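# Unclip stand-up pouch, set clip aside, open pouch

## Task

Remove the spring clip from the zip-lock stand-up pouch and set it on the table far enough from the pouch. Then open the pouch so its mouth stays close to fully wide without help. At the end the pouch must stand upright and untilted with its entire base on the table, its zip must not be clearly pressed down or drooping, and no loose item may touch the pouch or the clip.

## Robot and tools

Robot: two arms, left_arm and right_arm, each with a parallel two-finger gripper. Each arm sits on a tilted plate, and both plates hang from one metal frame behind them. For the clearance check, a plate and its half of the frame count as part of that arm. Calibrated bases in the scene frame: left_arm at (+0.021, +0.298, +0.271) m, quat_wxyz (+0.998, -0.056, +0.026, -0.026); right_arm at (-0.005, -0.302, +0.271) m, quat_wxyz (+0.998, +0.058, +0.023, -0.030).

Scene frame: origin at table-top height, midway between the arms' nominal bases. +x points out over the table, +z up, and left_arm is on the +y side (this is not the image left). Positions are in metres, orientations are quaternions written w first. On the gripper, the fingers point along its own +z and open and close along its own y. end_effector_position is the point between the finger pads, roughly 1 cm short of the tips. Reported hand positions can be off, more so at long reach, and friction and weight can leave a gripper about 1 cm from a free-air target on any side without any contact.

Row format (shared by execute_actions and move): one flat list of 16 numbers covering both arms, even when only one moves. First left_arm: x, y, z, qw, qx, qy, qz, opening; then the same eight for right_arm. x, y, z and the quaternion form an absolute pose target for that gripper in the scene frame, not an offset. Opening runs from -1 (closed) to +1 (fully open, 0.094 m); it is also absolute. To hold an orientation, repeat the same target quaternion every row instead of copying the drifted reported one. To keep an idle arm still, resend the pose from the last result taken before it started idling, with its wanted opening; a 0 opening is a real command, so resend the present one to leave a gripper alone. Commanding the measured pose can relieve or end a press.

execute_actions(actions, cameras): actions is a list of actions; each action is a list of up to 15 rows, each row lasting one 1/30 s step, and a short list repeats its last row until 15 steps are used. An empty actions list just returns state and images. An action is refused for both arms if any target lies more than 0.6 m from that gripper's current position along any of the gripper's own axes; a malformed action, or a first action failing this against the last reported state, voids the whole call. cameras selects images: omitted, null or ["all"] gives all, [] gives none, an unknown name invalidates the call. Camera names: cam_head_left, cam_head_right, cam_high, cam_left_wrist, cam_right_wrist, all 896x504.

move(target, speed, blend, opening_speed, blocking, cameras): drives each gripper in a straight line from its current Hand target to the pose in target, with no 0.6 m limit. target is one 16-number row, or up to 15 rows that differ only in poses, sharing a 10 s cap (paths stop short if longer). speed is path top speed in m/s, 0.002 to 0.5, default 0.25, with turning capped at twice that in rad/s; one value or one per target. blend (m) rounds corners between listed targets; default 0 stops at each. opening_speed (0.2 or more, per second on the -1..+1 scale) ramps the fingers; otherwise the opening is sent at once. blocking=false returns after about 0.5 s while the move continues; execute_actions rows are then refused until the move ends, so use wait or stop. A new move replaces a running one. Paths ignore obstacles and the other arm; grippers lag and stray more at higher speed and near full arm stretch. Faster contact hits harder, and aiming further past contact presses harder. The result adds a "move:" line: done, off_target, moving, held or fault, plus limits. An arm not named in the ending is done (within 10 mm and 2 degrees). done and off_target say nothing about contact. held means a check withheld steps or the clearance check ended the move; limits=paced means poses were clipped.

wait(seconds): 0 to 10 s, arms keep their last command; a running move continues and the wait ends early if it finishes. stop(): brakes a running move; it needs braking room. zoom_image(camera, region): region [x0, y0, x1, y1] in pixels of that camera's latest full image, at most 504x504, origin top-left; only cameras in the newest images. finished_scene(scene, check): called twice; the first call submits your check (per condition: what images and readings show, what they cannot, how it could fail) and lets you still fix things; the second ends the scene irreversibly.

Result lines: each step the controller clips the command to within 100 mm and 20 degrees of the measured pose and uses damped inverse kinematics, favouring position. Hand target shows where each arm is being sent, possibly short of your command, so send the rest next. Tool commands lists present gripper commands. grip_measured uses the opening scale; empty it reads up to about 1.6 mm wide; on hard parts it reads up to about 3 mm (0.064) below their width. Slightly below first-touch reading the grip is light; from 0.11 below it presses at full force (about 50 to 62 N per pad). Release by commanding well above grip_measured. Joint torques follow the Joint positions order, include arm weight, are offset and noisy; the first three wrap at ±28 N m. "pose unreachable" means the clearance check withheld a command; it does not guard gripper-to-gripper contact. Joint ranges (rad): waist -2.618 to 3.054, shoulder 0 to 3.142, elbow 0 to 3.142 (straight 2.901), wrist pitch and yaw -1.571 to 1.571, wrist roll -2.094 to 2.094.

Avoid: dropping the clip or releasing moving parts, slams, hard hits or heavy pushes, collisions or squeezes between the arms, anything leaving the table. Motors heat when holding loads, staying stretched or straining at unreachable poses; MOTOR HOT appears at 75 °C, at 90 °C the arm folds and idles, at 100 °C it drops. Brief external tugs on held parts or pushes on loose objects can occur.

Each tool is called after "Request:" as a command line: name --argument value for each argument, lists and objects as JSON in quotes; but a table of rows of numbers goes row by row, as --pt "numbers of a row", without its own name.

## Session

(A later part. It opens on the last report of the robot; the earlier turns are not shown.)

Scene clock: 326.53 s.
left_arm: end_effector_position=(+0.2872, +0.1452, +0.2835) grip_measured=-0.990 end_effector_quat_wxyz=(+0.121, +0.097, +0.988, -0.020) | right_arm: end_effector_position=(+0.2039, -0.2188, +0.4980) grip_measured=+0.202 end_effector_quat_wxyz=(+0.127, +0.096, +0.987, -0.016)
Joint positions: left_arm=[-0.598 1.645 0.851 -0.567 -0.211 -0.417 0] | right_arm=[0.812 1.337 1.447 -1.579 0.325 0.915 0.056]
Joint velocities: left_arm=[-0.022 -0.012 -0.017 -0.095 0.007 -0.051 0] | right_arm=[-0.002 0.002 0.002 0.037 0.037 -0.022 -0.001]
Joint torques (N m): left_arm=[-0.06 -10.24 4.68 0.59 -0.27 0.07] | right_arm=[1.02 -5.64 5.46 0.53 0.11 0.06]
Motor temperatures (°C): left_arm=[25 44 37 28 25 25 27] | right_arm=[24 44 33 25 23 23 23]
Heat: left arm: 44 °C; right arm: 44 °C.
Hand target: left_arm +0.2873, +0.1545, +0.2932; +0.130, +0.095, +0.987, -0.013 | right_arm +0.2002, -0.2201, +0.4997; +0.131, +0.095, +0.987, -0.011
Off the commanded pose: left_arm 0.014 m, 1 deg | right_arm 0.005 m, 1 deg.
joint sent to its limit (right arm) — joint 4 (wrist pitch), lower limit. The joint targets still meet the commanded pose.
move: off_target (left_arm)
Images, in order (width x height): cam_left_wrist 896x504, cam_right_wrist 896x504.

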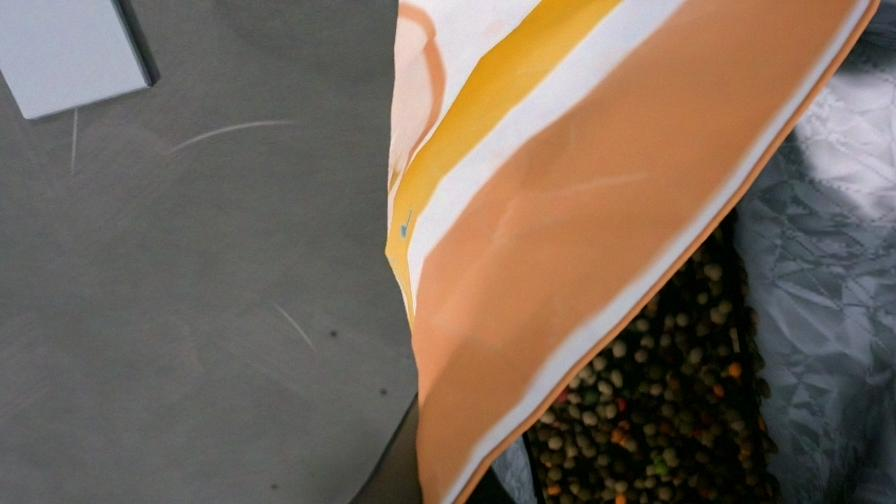

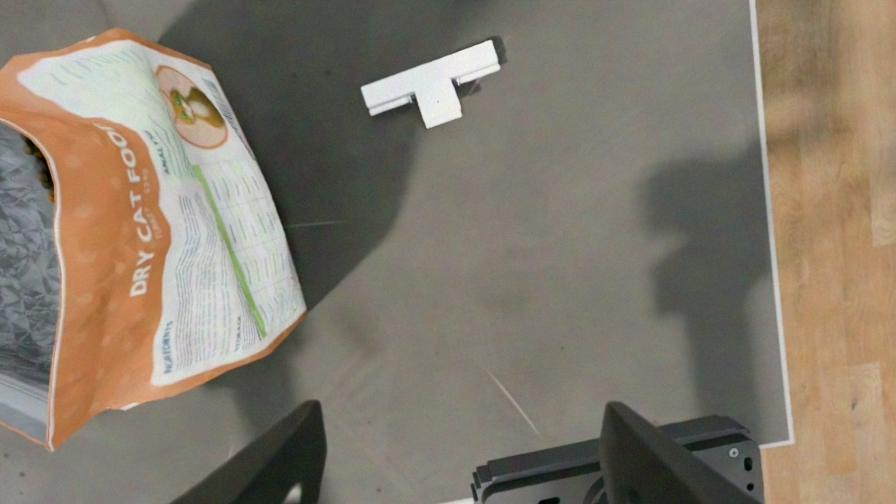

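Request:
move --pt "0.287 0.142 0.290 0.1299 0.0951 0.9868 -0.0125 -1 0.2000 -0.22 0.50 0.1299 0.0951 0.9868 -0.0125 0.2" --speed 0.03

Request:
move --pt "0.287 0.142 0.290 0.1299 0.0951 0.9868 -0.0125 -0.2 0.2000 -0.22 0.50 0.1299 0.0951 0.9868 -0.0125 0.2" --speed 0.03 --opening_speed 0.4

Scene clock: 328.37 s.
left_arm: end_effector_position=(+0.2860, +0.1424, +0.2843) grip_measured=-0.990 end_effector_quat_wxyz=(+0.125, +0.093, +0.988, -0.018) | right_arm: end_effector_position=(+0.2039, -0.2188, +0.4980) grip_measured=+0.202 end_effector_quat_wxyz=(+0.127, +0.096, +0.987, -0.016)
Joint positions: left_arm=[-0.614 1.645 0.851 -0.566 -0.222 -0.44 0] | right_arm=[0.812 1.337 1.447 -1.579 0.325 0.915 0.056]
Joint velocities: left_arm=[0.007 -0.007 -0.012 0.007 0.022 -0.066 0] | right_arm=[-0.002 0.002 0.012 0.037 -0.037 0.081 0.001]
Joint torques (N m): left_arm=[-1.68 -6.74 6.32 0.71 -0.24 -0.11] | right_arm=[1.02 -5.63 5.46 0.53 0.11 0.07]
Motor temperatures (°C): left_arm=[25 44 36 28 25 25 27] | right_arm=[24 44 33 25 23 23 23]
Heat: left arm: 44 °C; right arm: 44 °C.
Hand target: left_arm +0.2871, +0.1420, +0.2899; +0.130, +0.095, +0.987, -0.013 | right_arm +0.2002, -0.2201, +0.4997; +0.131, +0.095, +0.987, -0.011
Off the commanded pose: left_arm 0.006 m, 1 deg | right_arm 0.005 m, 1 deg.
joint sent to its limit (right arm) — joint 4 (wrist pitch), lower limit. The joint targets still meet the commanded pose.
move: done

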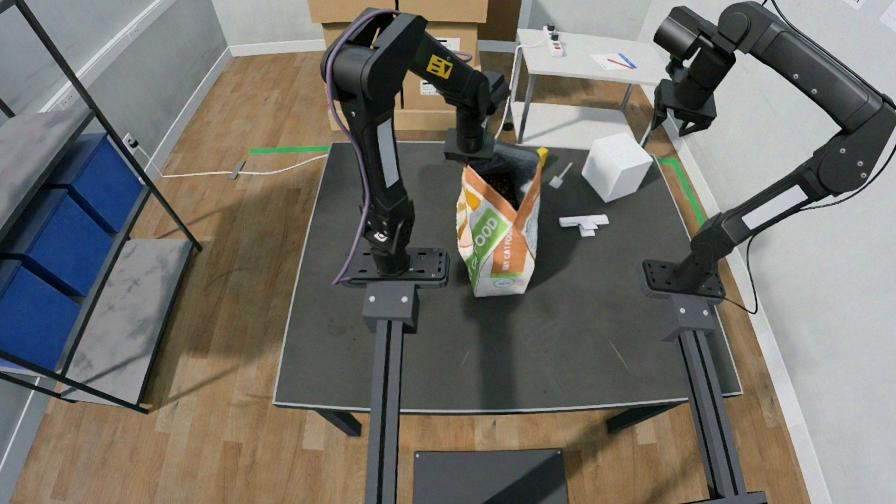

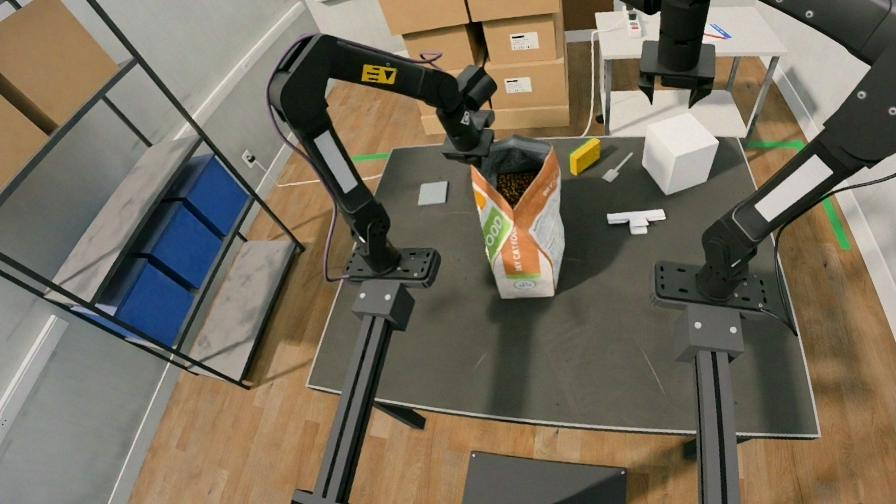

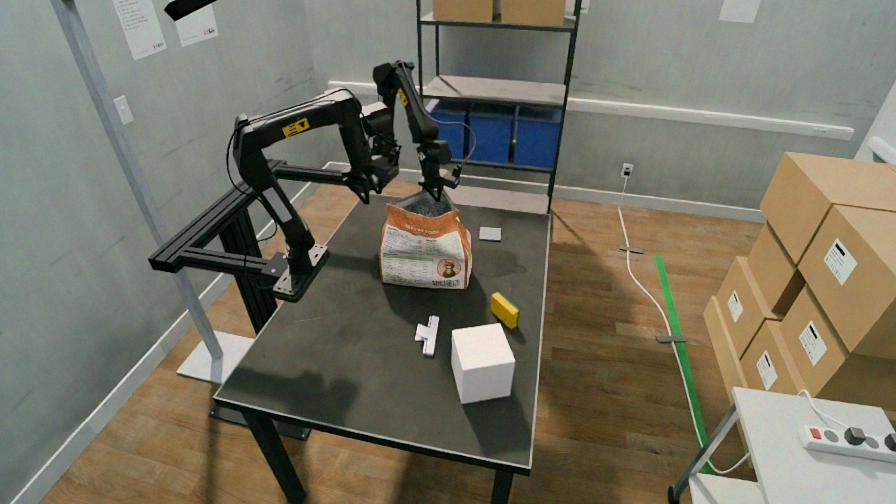

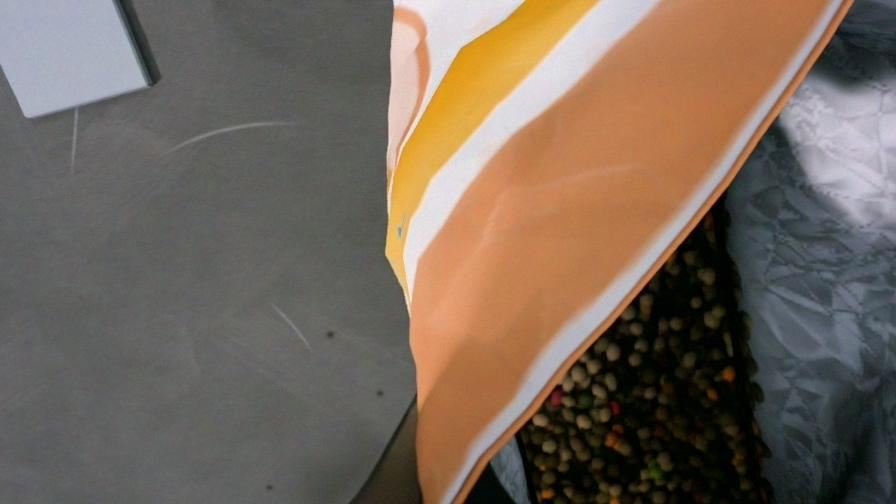

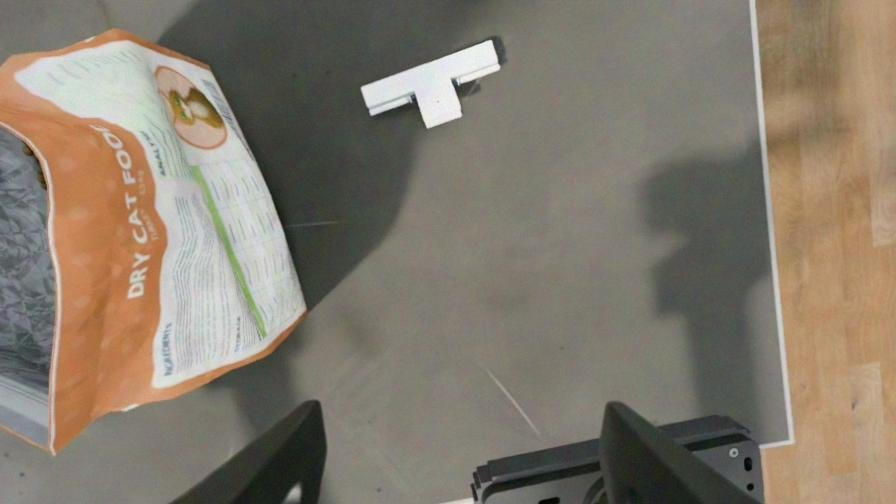

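Scene clock: 330.57 s.
left_arm: end_effector_position=(+0.2845, +0.1437, +0.2840) grip_measured=-0.203 end_effector_quat_wxyz=(+0.122, +0.095, +0.988, -0.015) | right_arm: end_effector_position=(+0.2039, -0.2188, +0.4980) grip_measured=+0.202 end_effector_quat_wxyz=(+0.127, +0.096, +0.987, -0.016)
Joint positions: left_arm=[-0.616 1.645 0.851 -0.575 -0.226 -0.44 0.037] | right_arm=[0.812 1.337 1.447 -1.579 0.325 0.915 0.056]
Joint velocities: left_arm=[0.007 -0.007 -0.007 -0.022 0.051 0.007 -0.001] | right_arm=[0.012 0.012 0.012 -0.051 0.007 -0.022 0.001]
Joint torques (N m): left_arm=[-1.55 -6.72 6.31 0.79 -0.2 -0.04] | right_arm=[0.99 -5.63 5.42 0.52 0.1 0.07]
Motor temperatures (°C): left_arm=[25 44 36 28 25 25 27] | right_arm=[24 44 33 25 23 23 23]
Heat: left arm: 44 °C; right arm: 44 °C.
Hand target: left_arm +0.2870, +0.1419, +0.2899; +0.130, +0.095, +0.987, -0.013 | right_arm +0.2002, -0.2201, +0.4997; +0.131, +0.095, +0.987, -0.011
Off the commanded pose: left_arm 0.007 m, 1 deg | right_arm 0.005 m, 1 deg.
joint sent to its limit (right arm) — joint 4 (wrist pitch), lower limit. The joint targets still meet the commanded pose.
move: done

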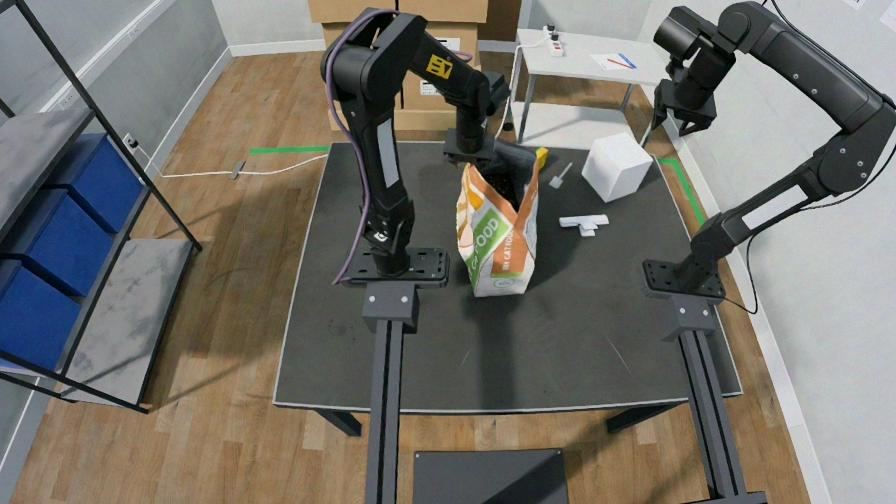

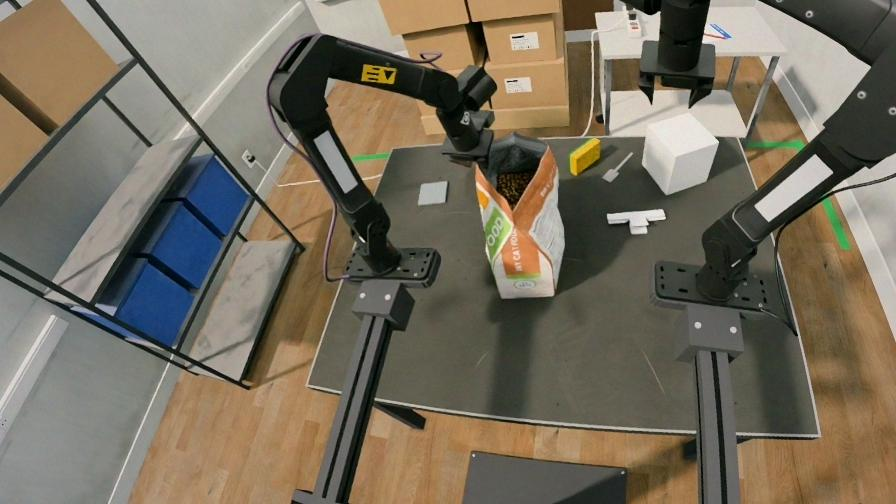

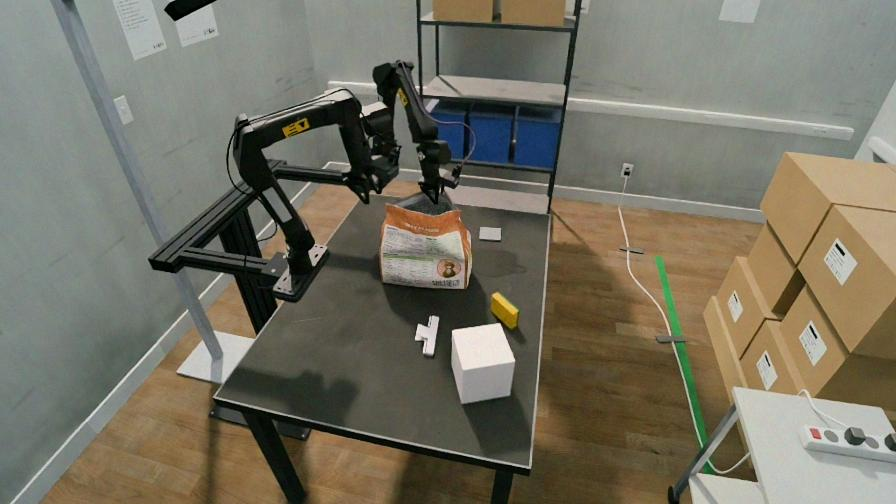

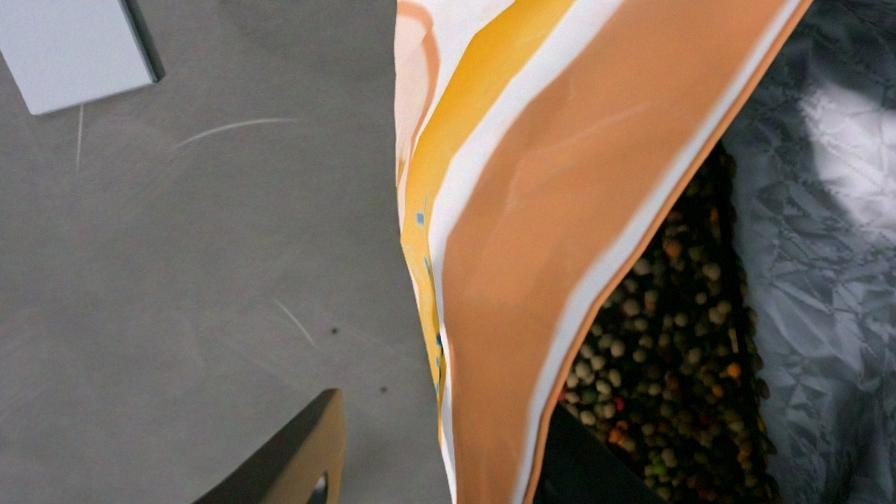

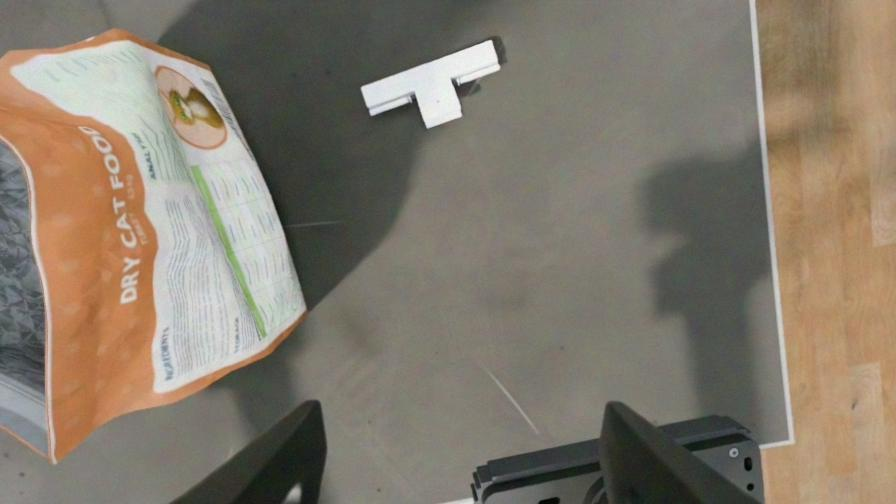

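Request:
move --pt "0.287 0.122 0.290 0.1299 0.0951 0.9868 -0.0125 -0.2 0.2000 -0.22 0.50 0.1299 0.0951 0.9868 -0.0125 0.2" --pt "0.287 0.122 0.42 0.1299 0.0951 0.9868 -0.0125 -0.2 0.2000 -0.22 0.50 0.1299 0.0951 0.9868 -0.0125 0.2" --speed '[0.04,0.1]'

Request:
move --pt "0.32 0.17 0.49 0.1299 0.0951 0.9868 -0.0125 -0.3 0.2000 -0.22 0.50 0.1299 0.0951 0.9868 -0.0125 0.2" --pt "0.40 0.25 0.48 0.262 0.604 0.720 -0.220 -0.3 0.2000 -0.22 0.50 0.1299 0.0951 0.9868 -0.0125 0.2"

Request:
move --pt "0.40 0.25 0.48 0.262 0.604 0.720 -0.220 -0.3 0.23 -0.12 0.53 0.1299 0.0951 0.9868 -0.0125 0.2" --pt "0.40 0.25 0.48 0.262 0.604 0.720 -0.220 -0.3 0.26 0 0.56 0.1299 0.0951 0.9868 -0.0125 0.2"

Scene clock: 333.43 s.
left_arm: end_effector_position=(+0.2844, +0.1232, +0.4046) grip_measured=-0.203 end_effector_quat_wxyz=(+0.111, +0.097, +0.989, -0.006) | right_arm: end_effector_position=(+0.2039, -0.2188, +0.4980) grip_measured=+0.202 end_effector_quat_wxyz=(+0.127, +0.096, +0.987, -0.016)
Joint positions: left_arm=[-0.723 1.602 1.304 -1.126 -0.246 -0.549 0.037] | right_arm=[0.812 1.337 1.447 -1.579 0.325 0.915 0.056]
Joint velocities: left_arm=[0.012 -0.017 -0.002 -0.007 0.051 0.022 0] | right_arm=[0.022 -0.012 -0.007 -0.022 -0.037 0.037 0.001]
Joint torques (N m): left_arm=[-1.66 -7.76 8.46 0.72 -0.24 -0.07] | right_arm=[0.99 -5.64 5.45 0.53 0.11 0.07]
Motor temperatures (°C): left_arm=[25 44 37 28 25 25 27] | right_arm=[24 43 33 25 23 23 23]
Heat: left arm: 44 °C; right arm: 43 °C.
Hand target: left_arm +0.2880, +0.1211, +0.4196; +0.130, +0.095, +0.987, -0.012 | right_arm +0.2002, -0.2201, +0.4997; +0.131, +0.095, +0.987, -0.011
Off the commanded pose: left_arm 0.016 m, 2 deg | right_arm 0.005 m, 1 deg.
joint sent to its limit (right arm) — joint 4 (wrist pitch), lower limit. The joint targets still meet the commanded pose.
move: off_target (left_arm)

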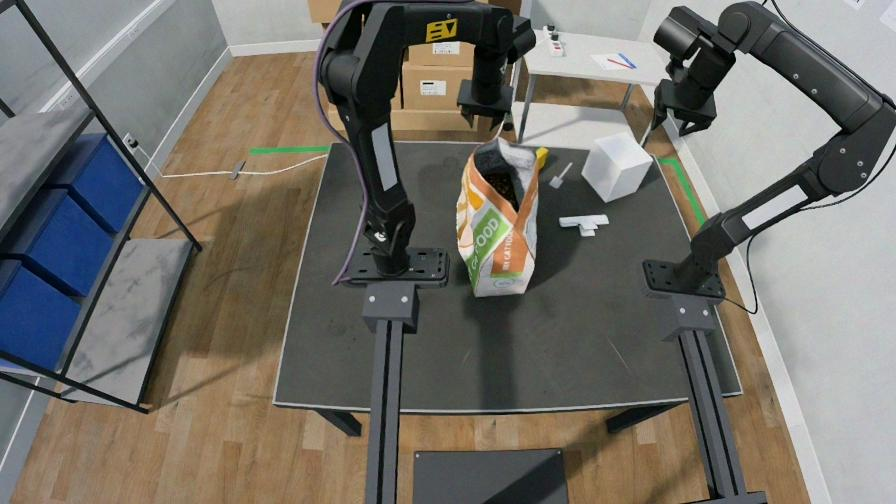

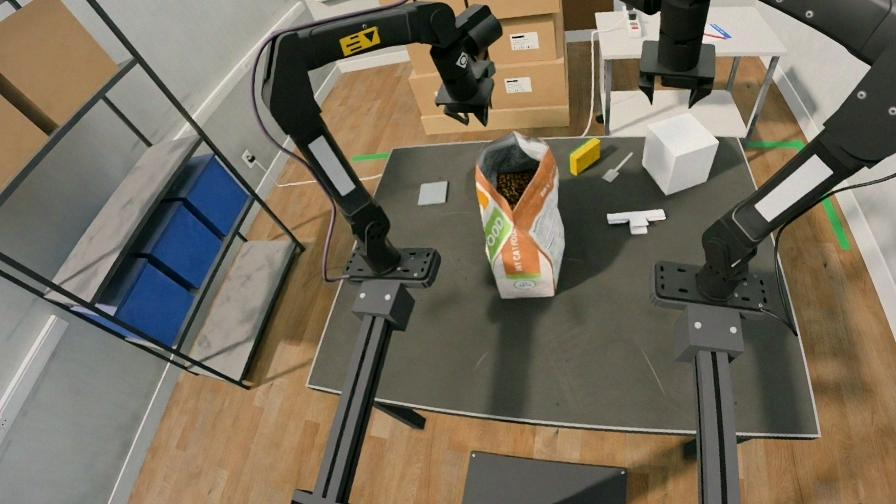

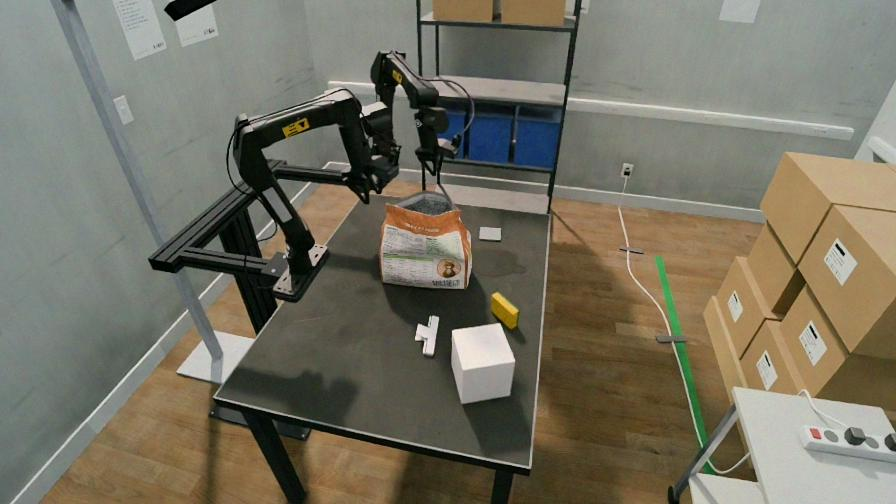

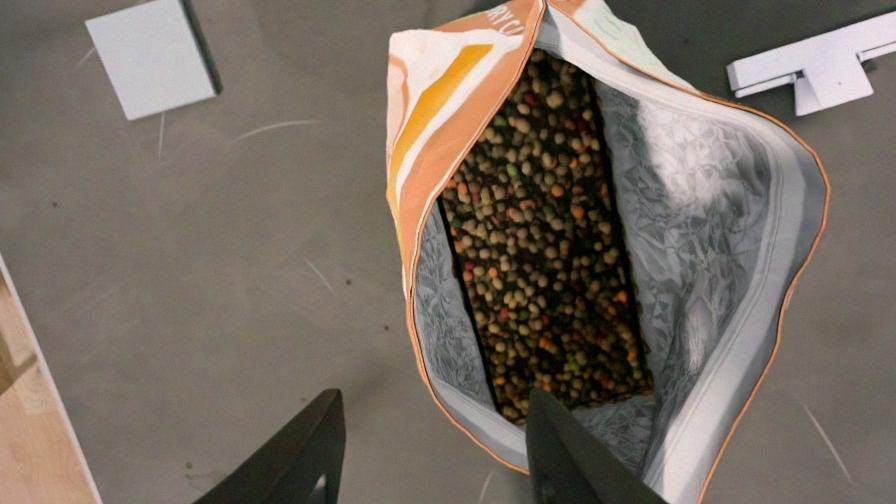

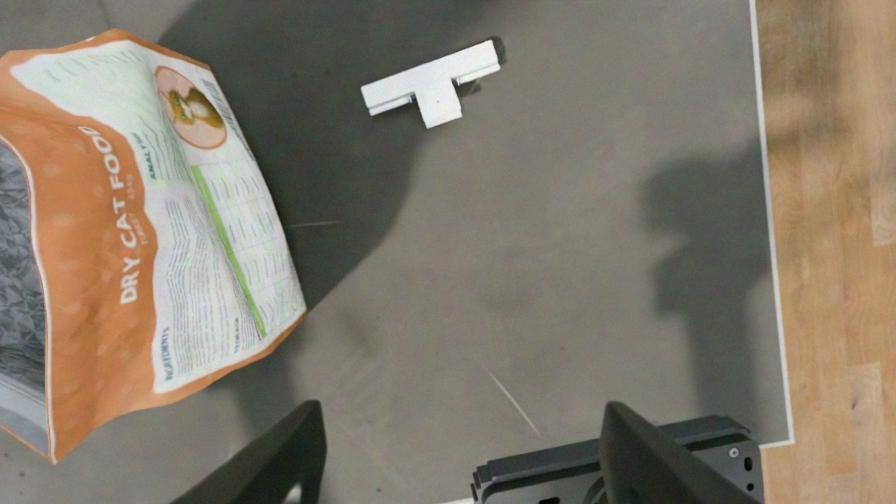

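Scene clock: 337.37 s.
left_arm: end_effector_position=(+0.3994, +0.2519, +0.4729) grip_measured=-0.297 end_effector_quat_wxyz=(+0.256, +0.604, +0.724, -0.213) | right_arm: end_effector_position=(+0.2039, -0.2188, +0.4980) grip_measured=+0.202 end_effector_quat_wxyz=(+0.127, +0.096, +0.987, -0.016)
Joint positions: left_arm=[0.123 1.817 1.815 -1.424 0.568 1.443 0.033] | right_arm=[0.812 1.337 1.447 -1.579 0.325 0.915 0.056]
Joint velocities: left_arm=[0.012 -0.012 0.002 0.007 0.037 -0.022 0] | right_arm=[-0.007 0.012 -0.007 -0.051 -0.081 -0.007 0]
Joint torques (N m): left_arm=[-0.69 -7.76 8.25 0.38 0.63 0.02] | right_arm=[1.02 -5.65 5.45 0.53 0.1 0.06]
Motor temperatures (°C): left_arm=[25 44 37 28 25 25 27] | right_arm=[24 42 32 25 23 23 23]
Heat: left arm: 44 °C; right arm: 42 °C.
Hand target: left_arm +0.4020, +0.2497, +0.4796; +0.266, +0.602, +0.720, -0.221 | right_arm +0.2002, -0.2201, +0.4997; +0.131, +0.095, +0.987, -0.011
Off the commanded pose: left_arm 0.007 m, 1 deg | right_arm 0.005 m, 1 deg.
joint sent to its limit (right arm) — joint 4 (wrist pitch), lower limit. The joint targets still meet the commanded pose.
move: done

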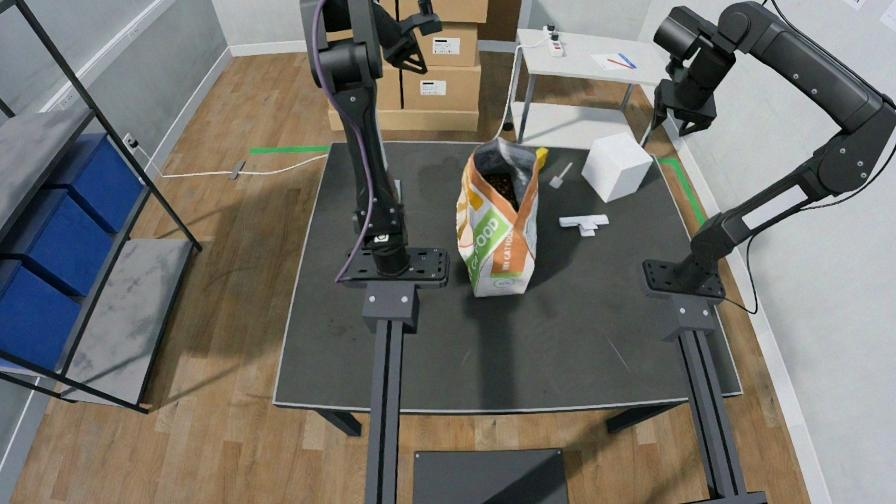

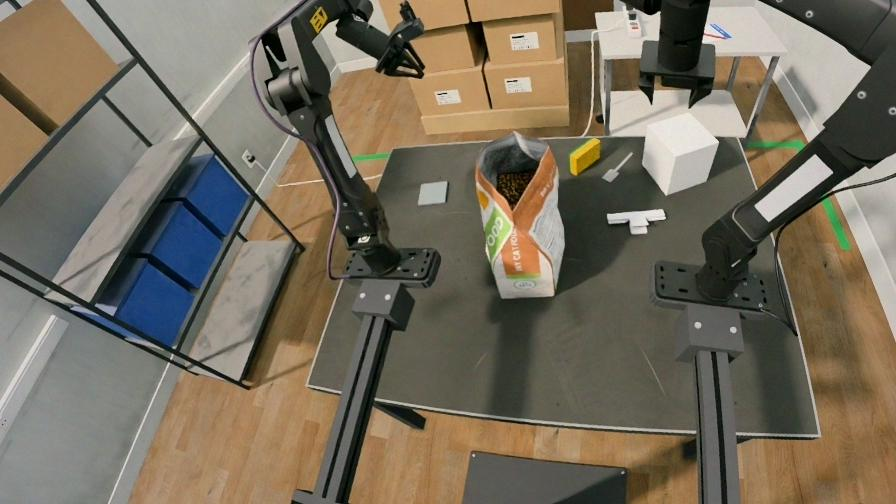

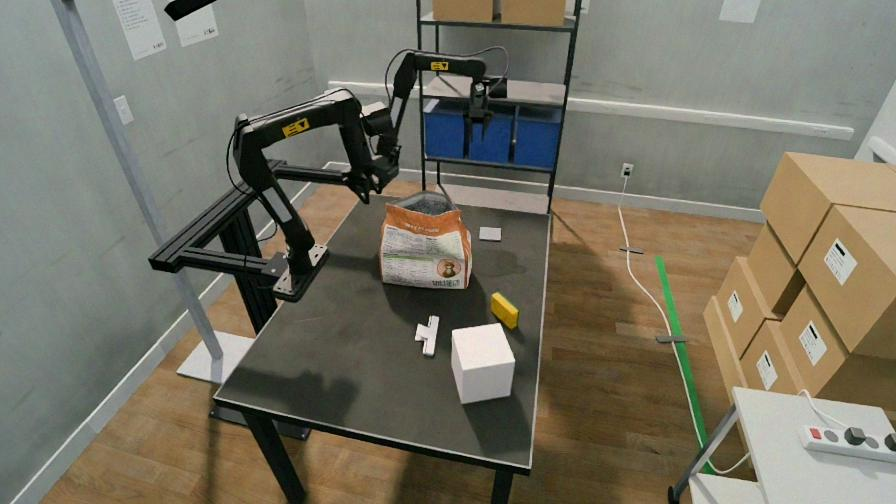

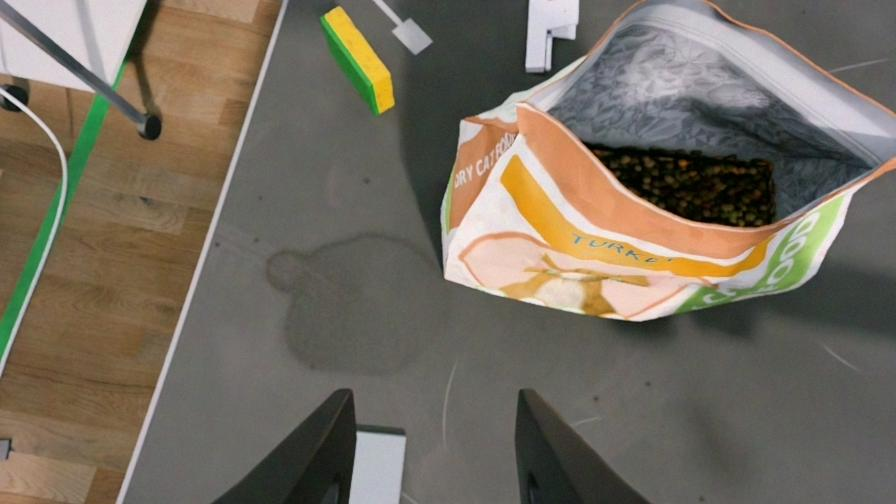

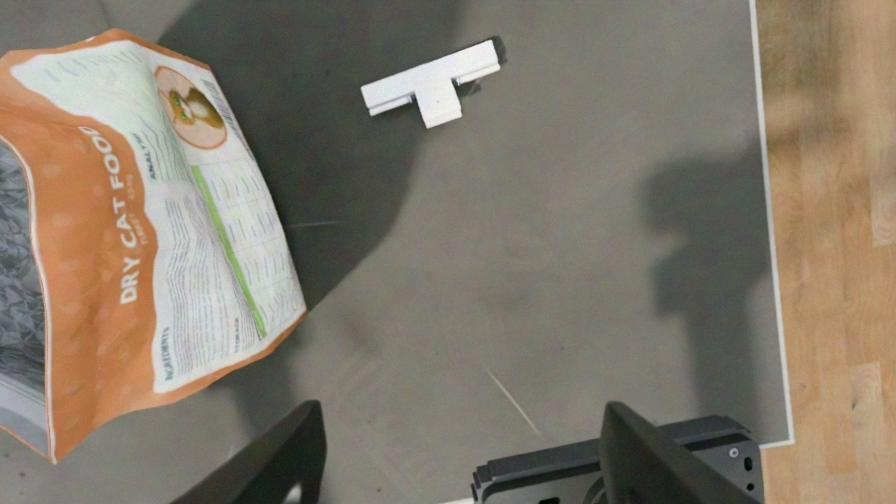

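Scene clock: 339.00 s.
left_arm: end_effector_position=(+0.3979, +0.2517, +0.4728) grip_measured=-0.297 end_effector_quat_wxyz=(+0.254, +0.604, +0.724, -0.215) | right_arm: end_effector_position=(+0.2535, +0.0009, +0.5563) grip_measured=+0.202 end_effector_quat_wxyz=(+0.189, +0.078, +0.973, +0.107)
Joint positions: left_arm=[0.123 1.817 1.815 -1.431 0.568 1.445 0.033] | right_arm=[1.139 1.984 2.269 -1.57 0.346 1.16 0.056]
Joint velocities: left_arm=[0.007 0.007 -0.007 0.007 -0.037 0.007 0] | right_arm=[0.002 0.007 0.007 -0.066 0.037 -0.022 0]
Joint torques (N m): left_arm=[-0.81 -8.1 8.18 0.4 0.58 0.06] | right_arm=[1.02 -9.1 7.92 0.89 0.33 0.07]
Motor temperatures (°C): left_arm=[25 44 37 28 25 25 27] | right_arm=[24 42 33 25 23 23 23]
Heat: left arm: 44 °C; right arm: 42 °C.
Hand target: left_arm +0.4000, +0.2500, +0.4799; +0.262, +0.604, +0.720, -0.219 | right_arm +0.2559, +0.0007, +0.5585; +0.198, +0.079, +0.971, +0.103
Off the commanded pose: left_arm 0.008 m, 1 deg | right_arm 0.008 m, 16 deg.
joint sent to its limit (right arm) — joint 4 (wrist pitch), lower limit. The joint targets are off in position and orientation.
move: off_target (right_arm)

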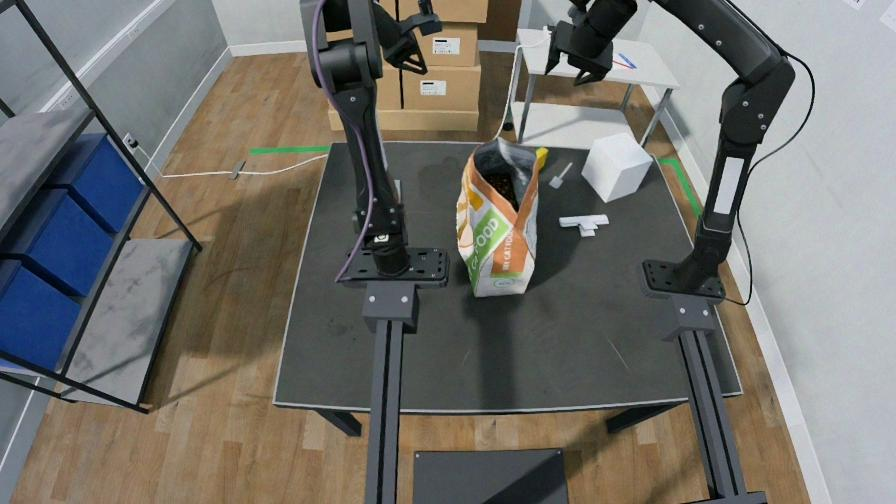

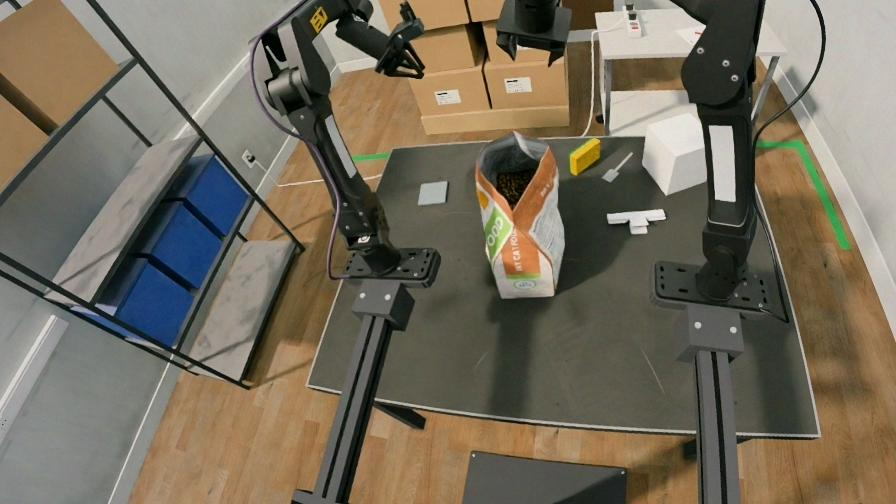

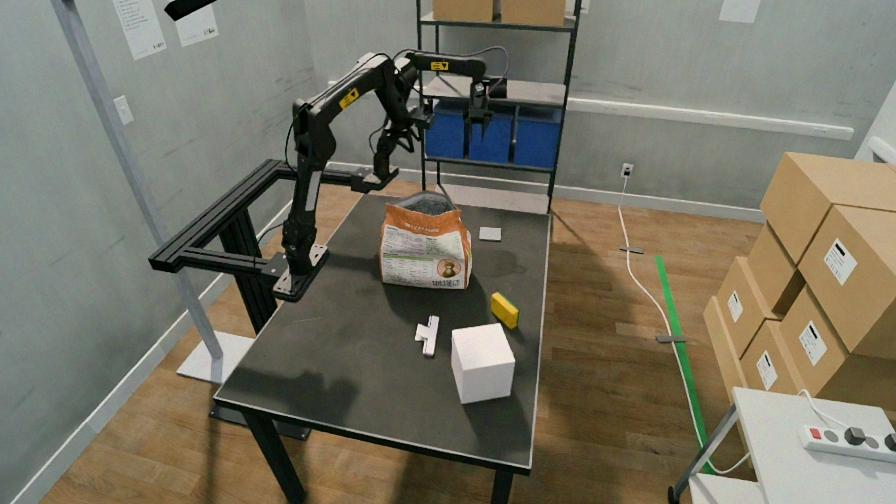

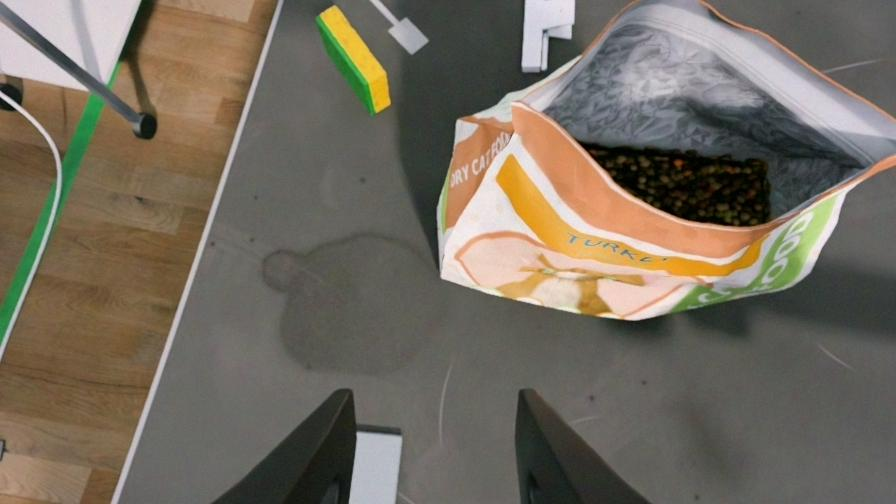

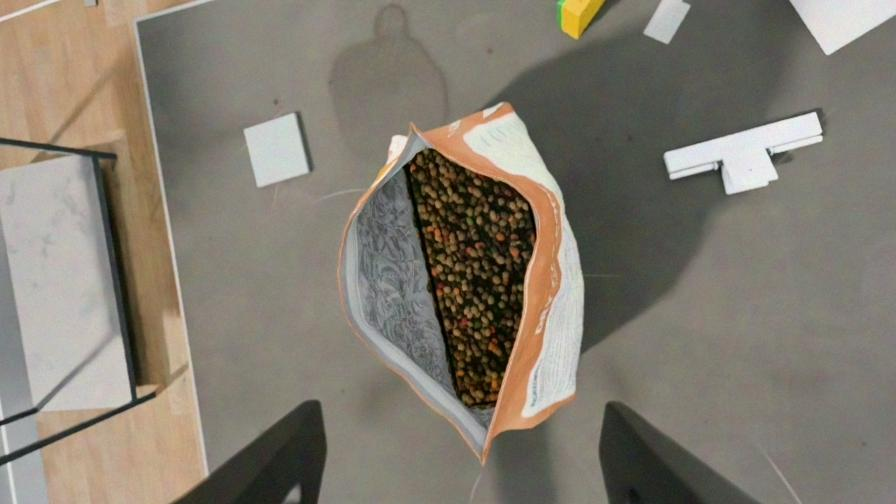

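Request:
move --pt "0.40 0.25 0.48 0.262 0.604 0.720 -0.220 -0.3 0.285 -0.03 0.40 0.1299 0.0951 0.9868 -0.0125 0.2"

Scene clock: 340.90 s.
left_arm: end_effector_position=(+0.3978, +0.2517, +0.4728) grip_measured=-0.297 end_effector_quat_wxyz=(+0.254, +0.604, +0.724, -0.215) | right_arm: end_effector_position=(+0.2858, -0.0305, +0.4040) grip_measured=+0.202 end_effector_quat_wxyz=(+0.130, +0.097, +0.987, -0.012)
Joint positions: left_arm=[0.123 1.817 1.815 -1.431 0.568 1.445 0.033] | right_arm=[0.991 2.023 1.761 -1.257 0.339 1.105 0.056]
Joint velocities: left_arm=[-0.027 0.022 -0.012 0.066 0.066 0.051 -0.001] | right_arm=[0.002 0.007 0.007 -0.022 0.007 -0.022 -0.001]
Joint torques (N m): left_arm=[-0.81 -8.09 8.2 0.39 0.57 0.03] | right_arm=[0.92 -10.61 6.41 0.58 0.11 -0.04]
Motor temperatures (°C): left_arm=[25 44 37 28 25 25 27] | right_arm=[24 43 33 25 23 23 23]
Heat: left arm: 44 °C; right arm: 43 °C.
Hand target: left_arm +0.3999, +0.2500, +0.4799; +0.262, +0.604, +0.720, -0.220 | right_arm +0.2863, -0.0288, +0.4005; +0.130, +0.095, +0.987, -0.013
Off the commanded pose: left_arm 0.008 m, 1 deg | right_arm 0.004 m, 0 deg.
move: done

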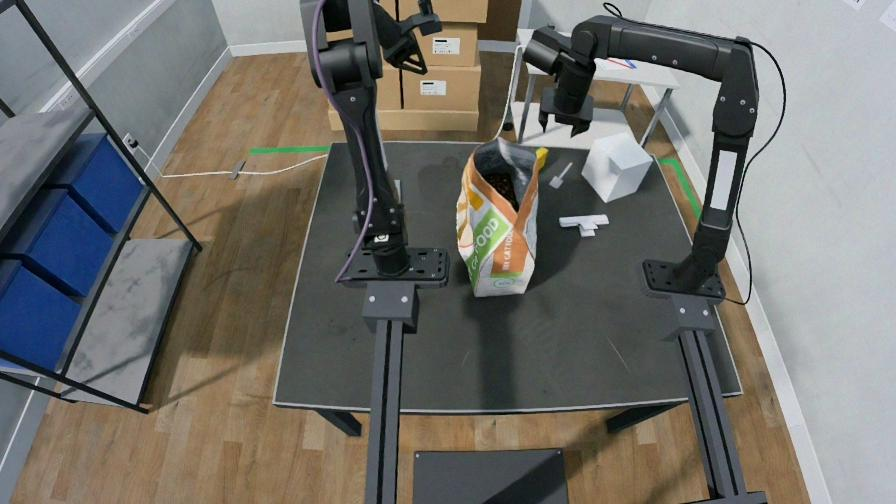

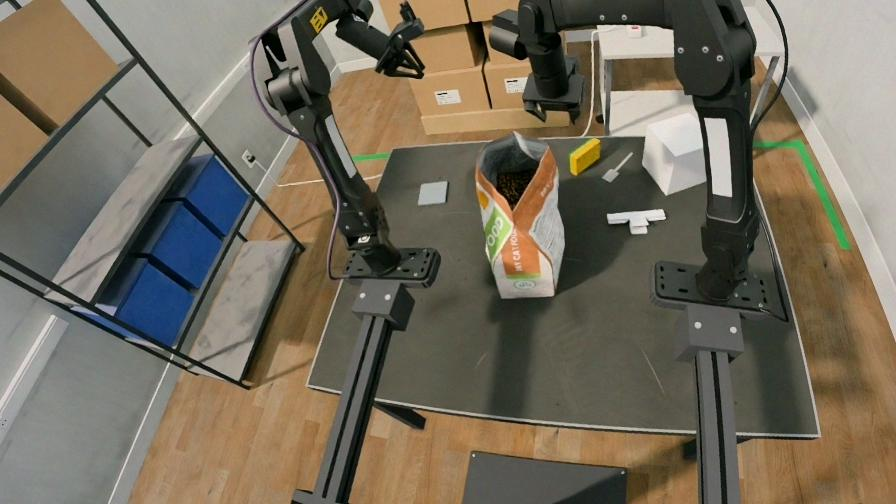

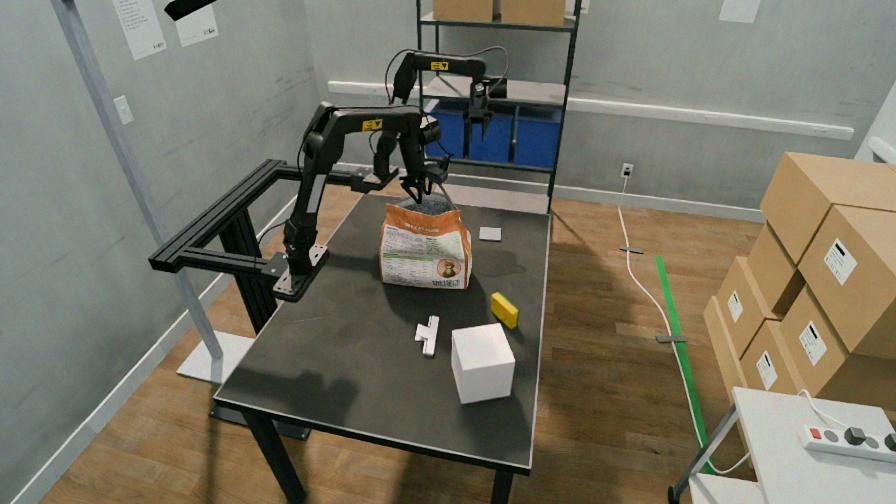

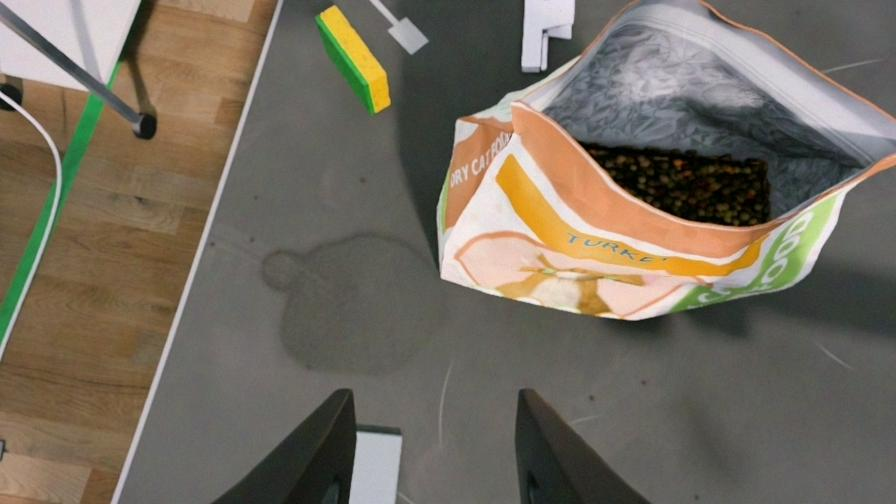

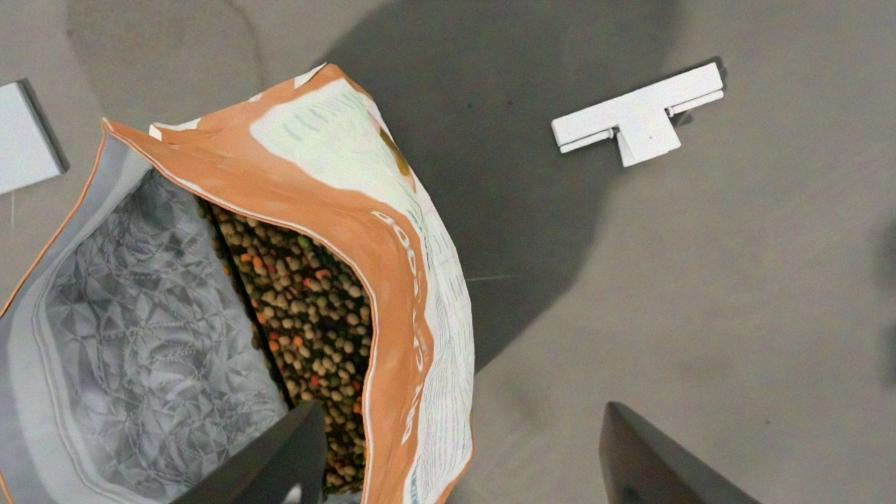

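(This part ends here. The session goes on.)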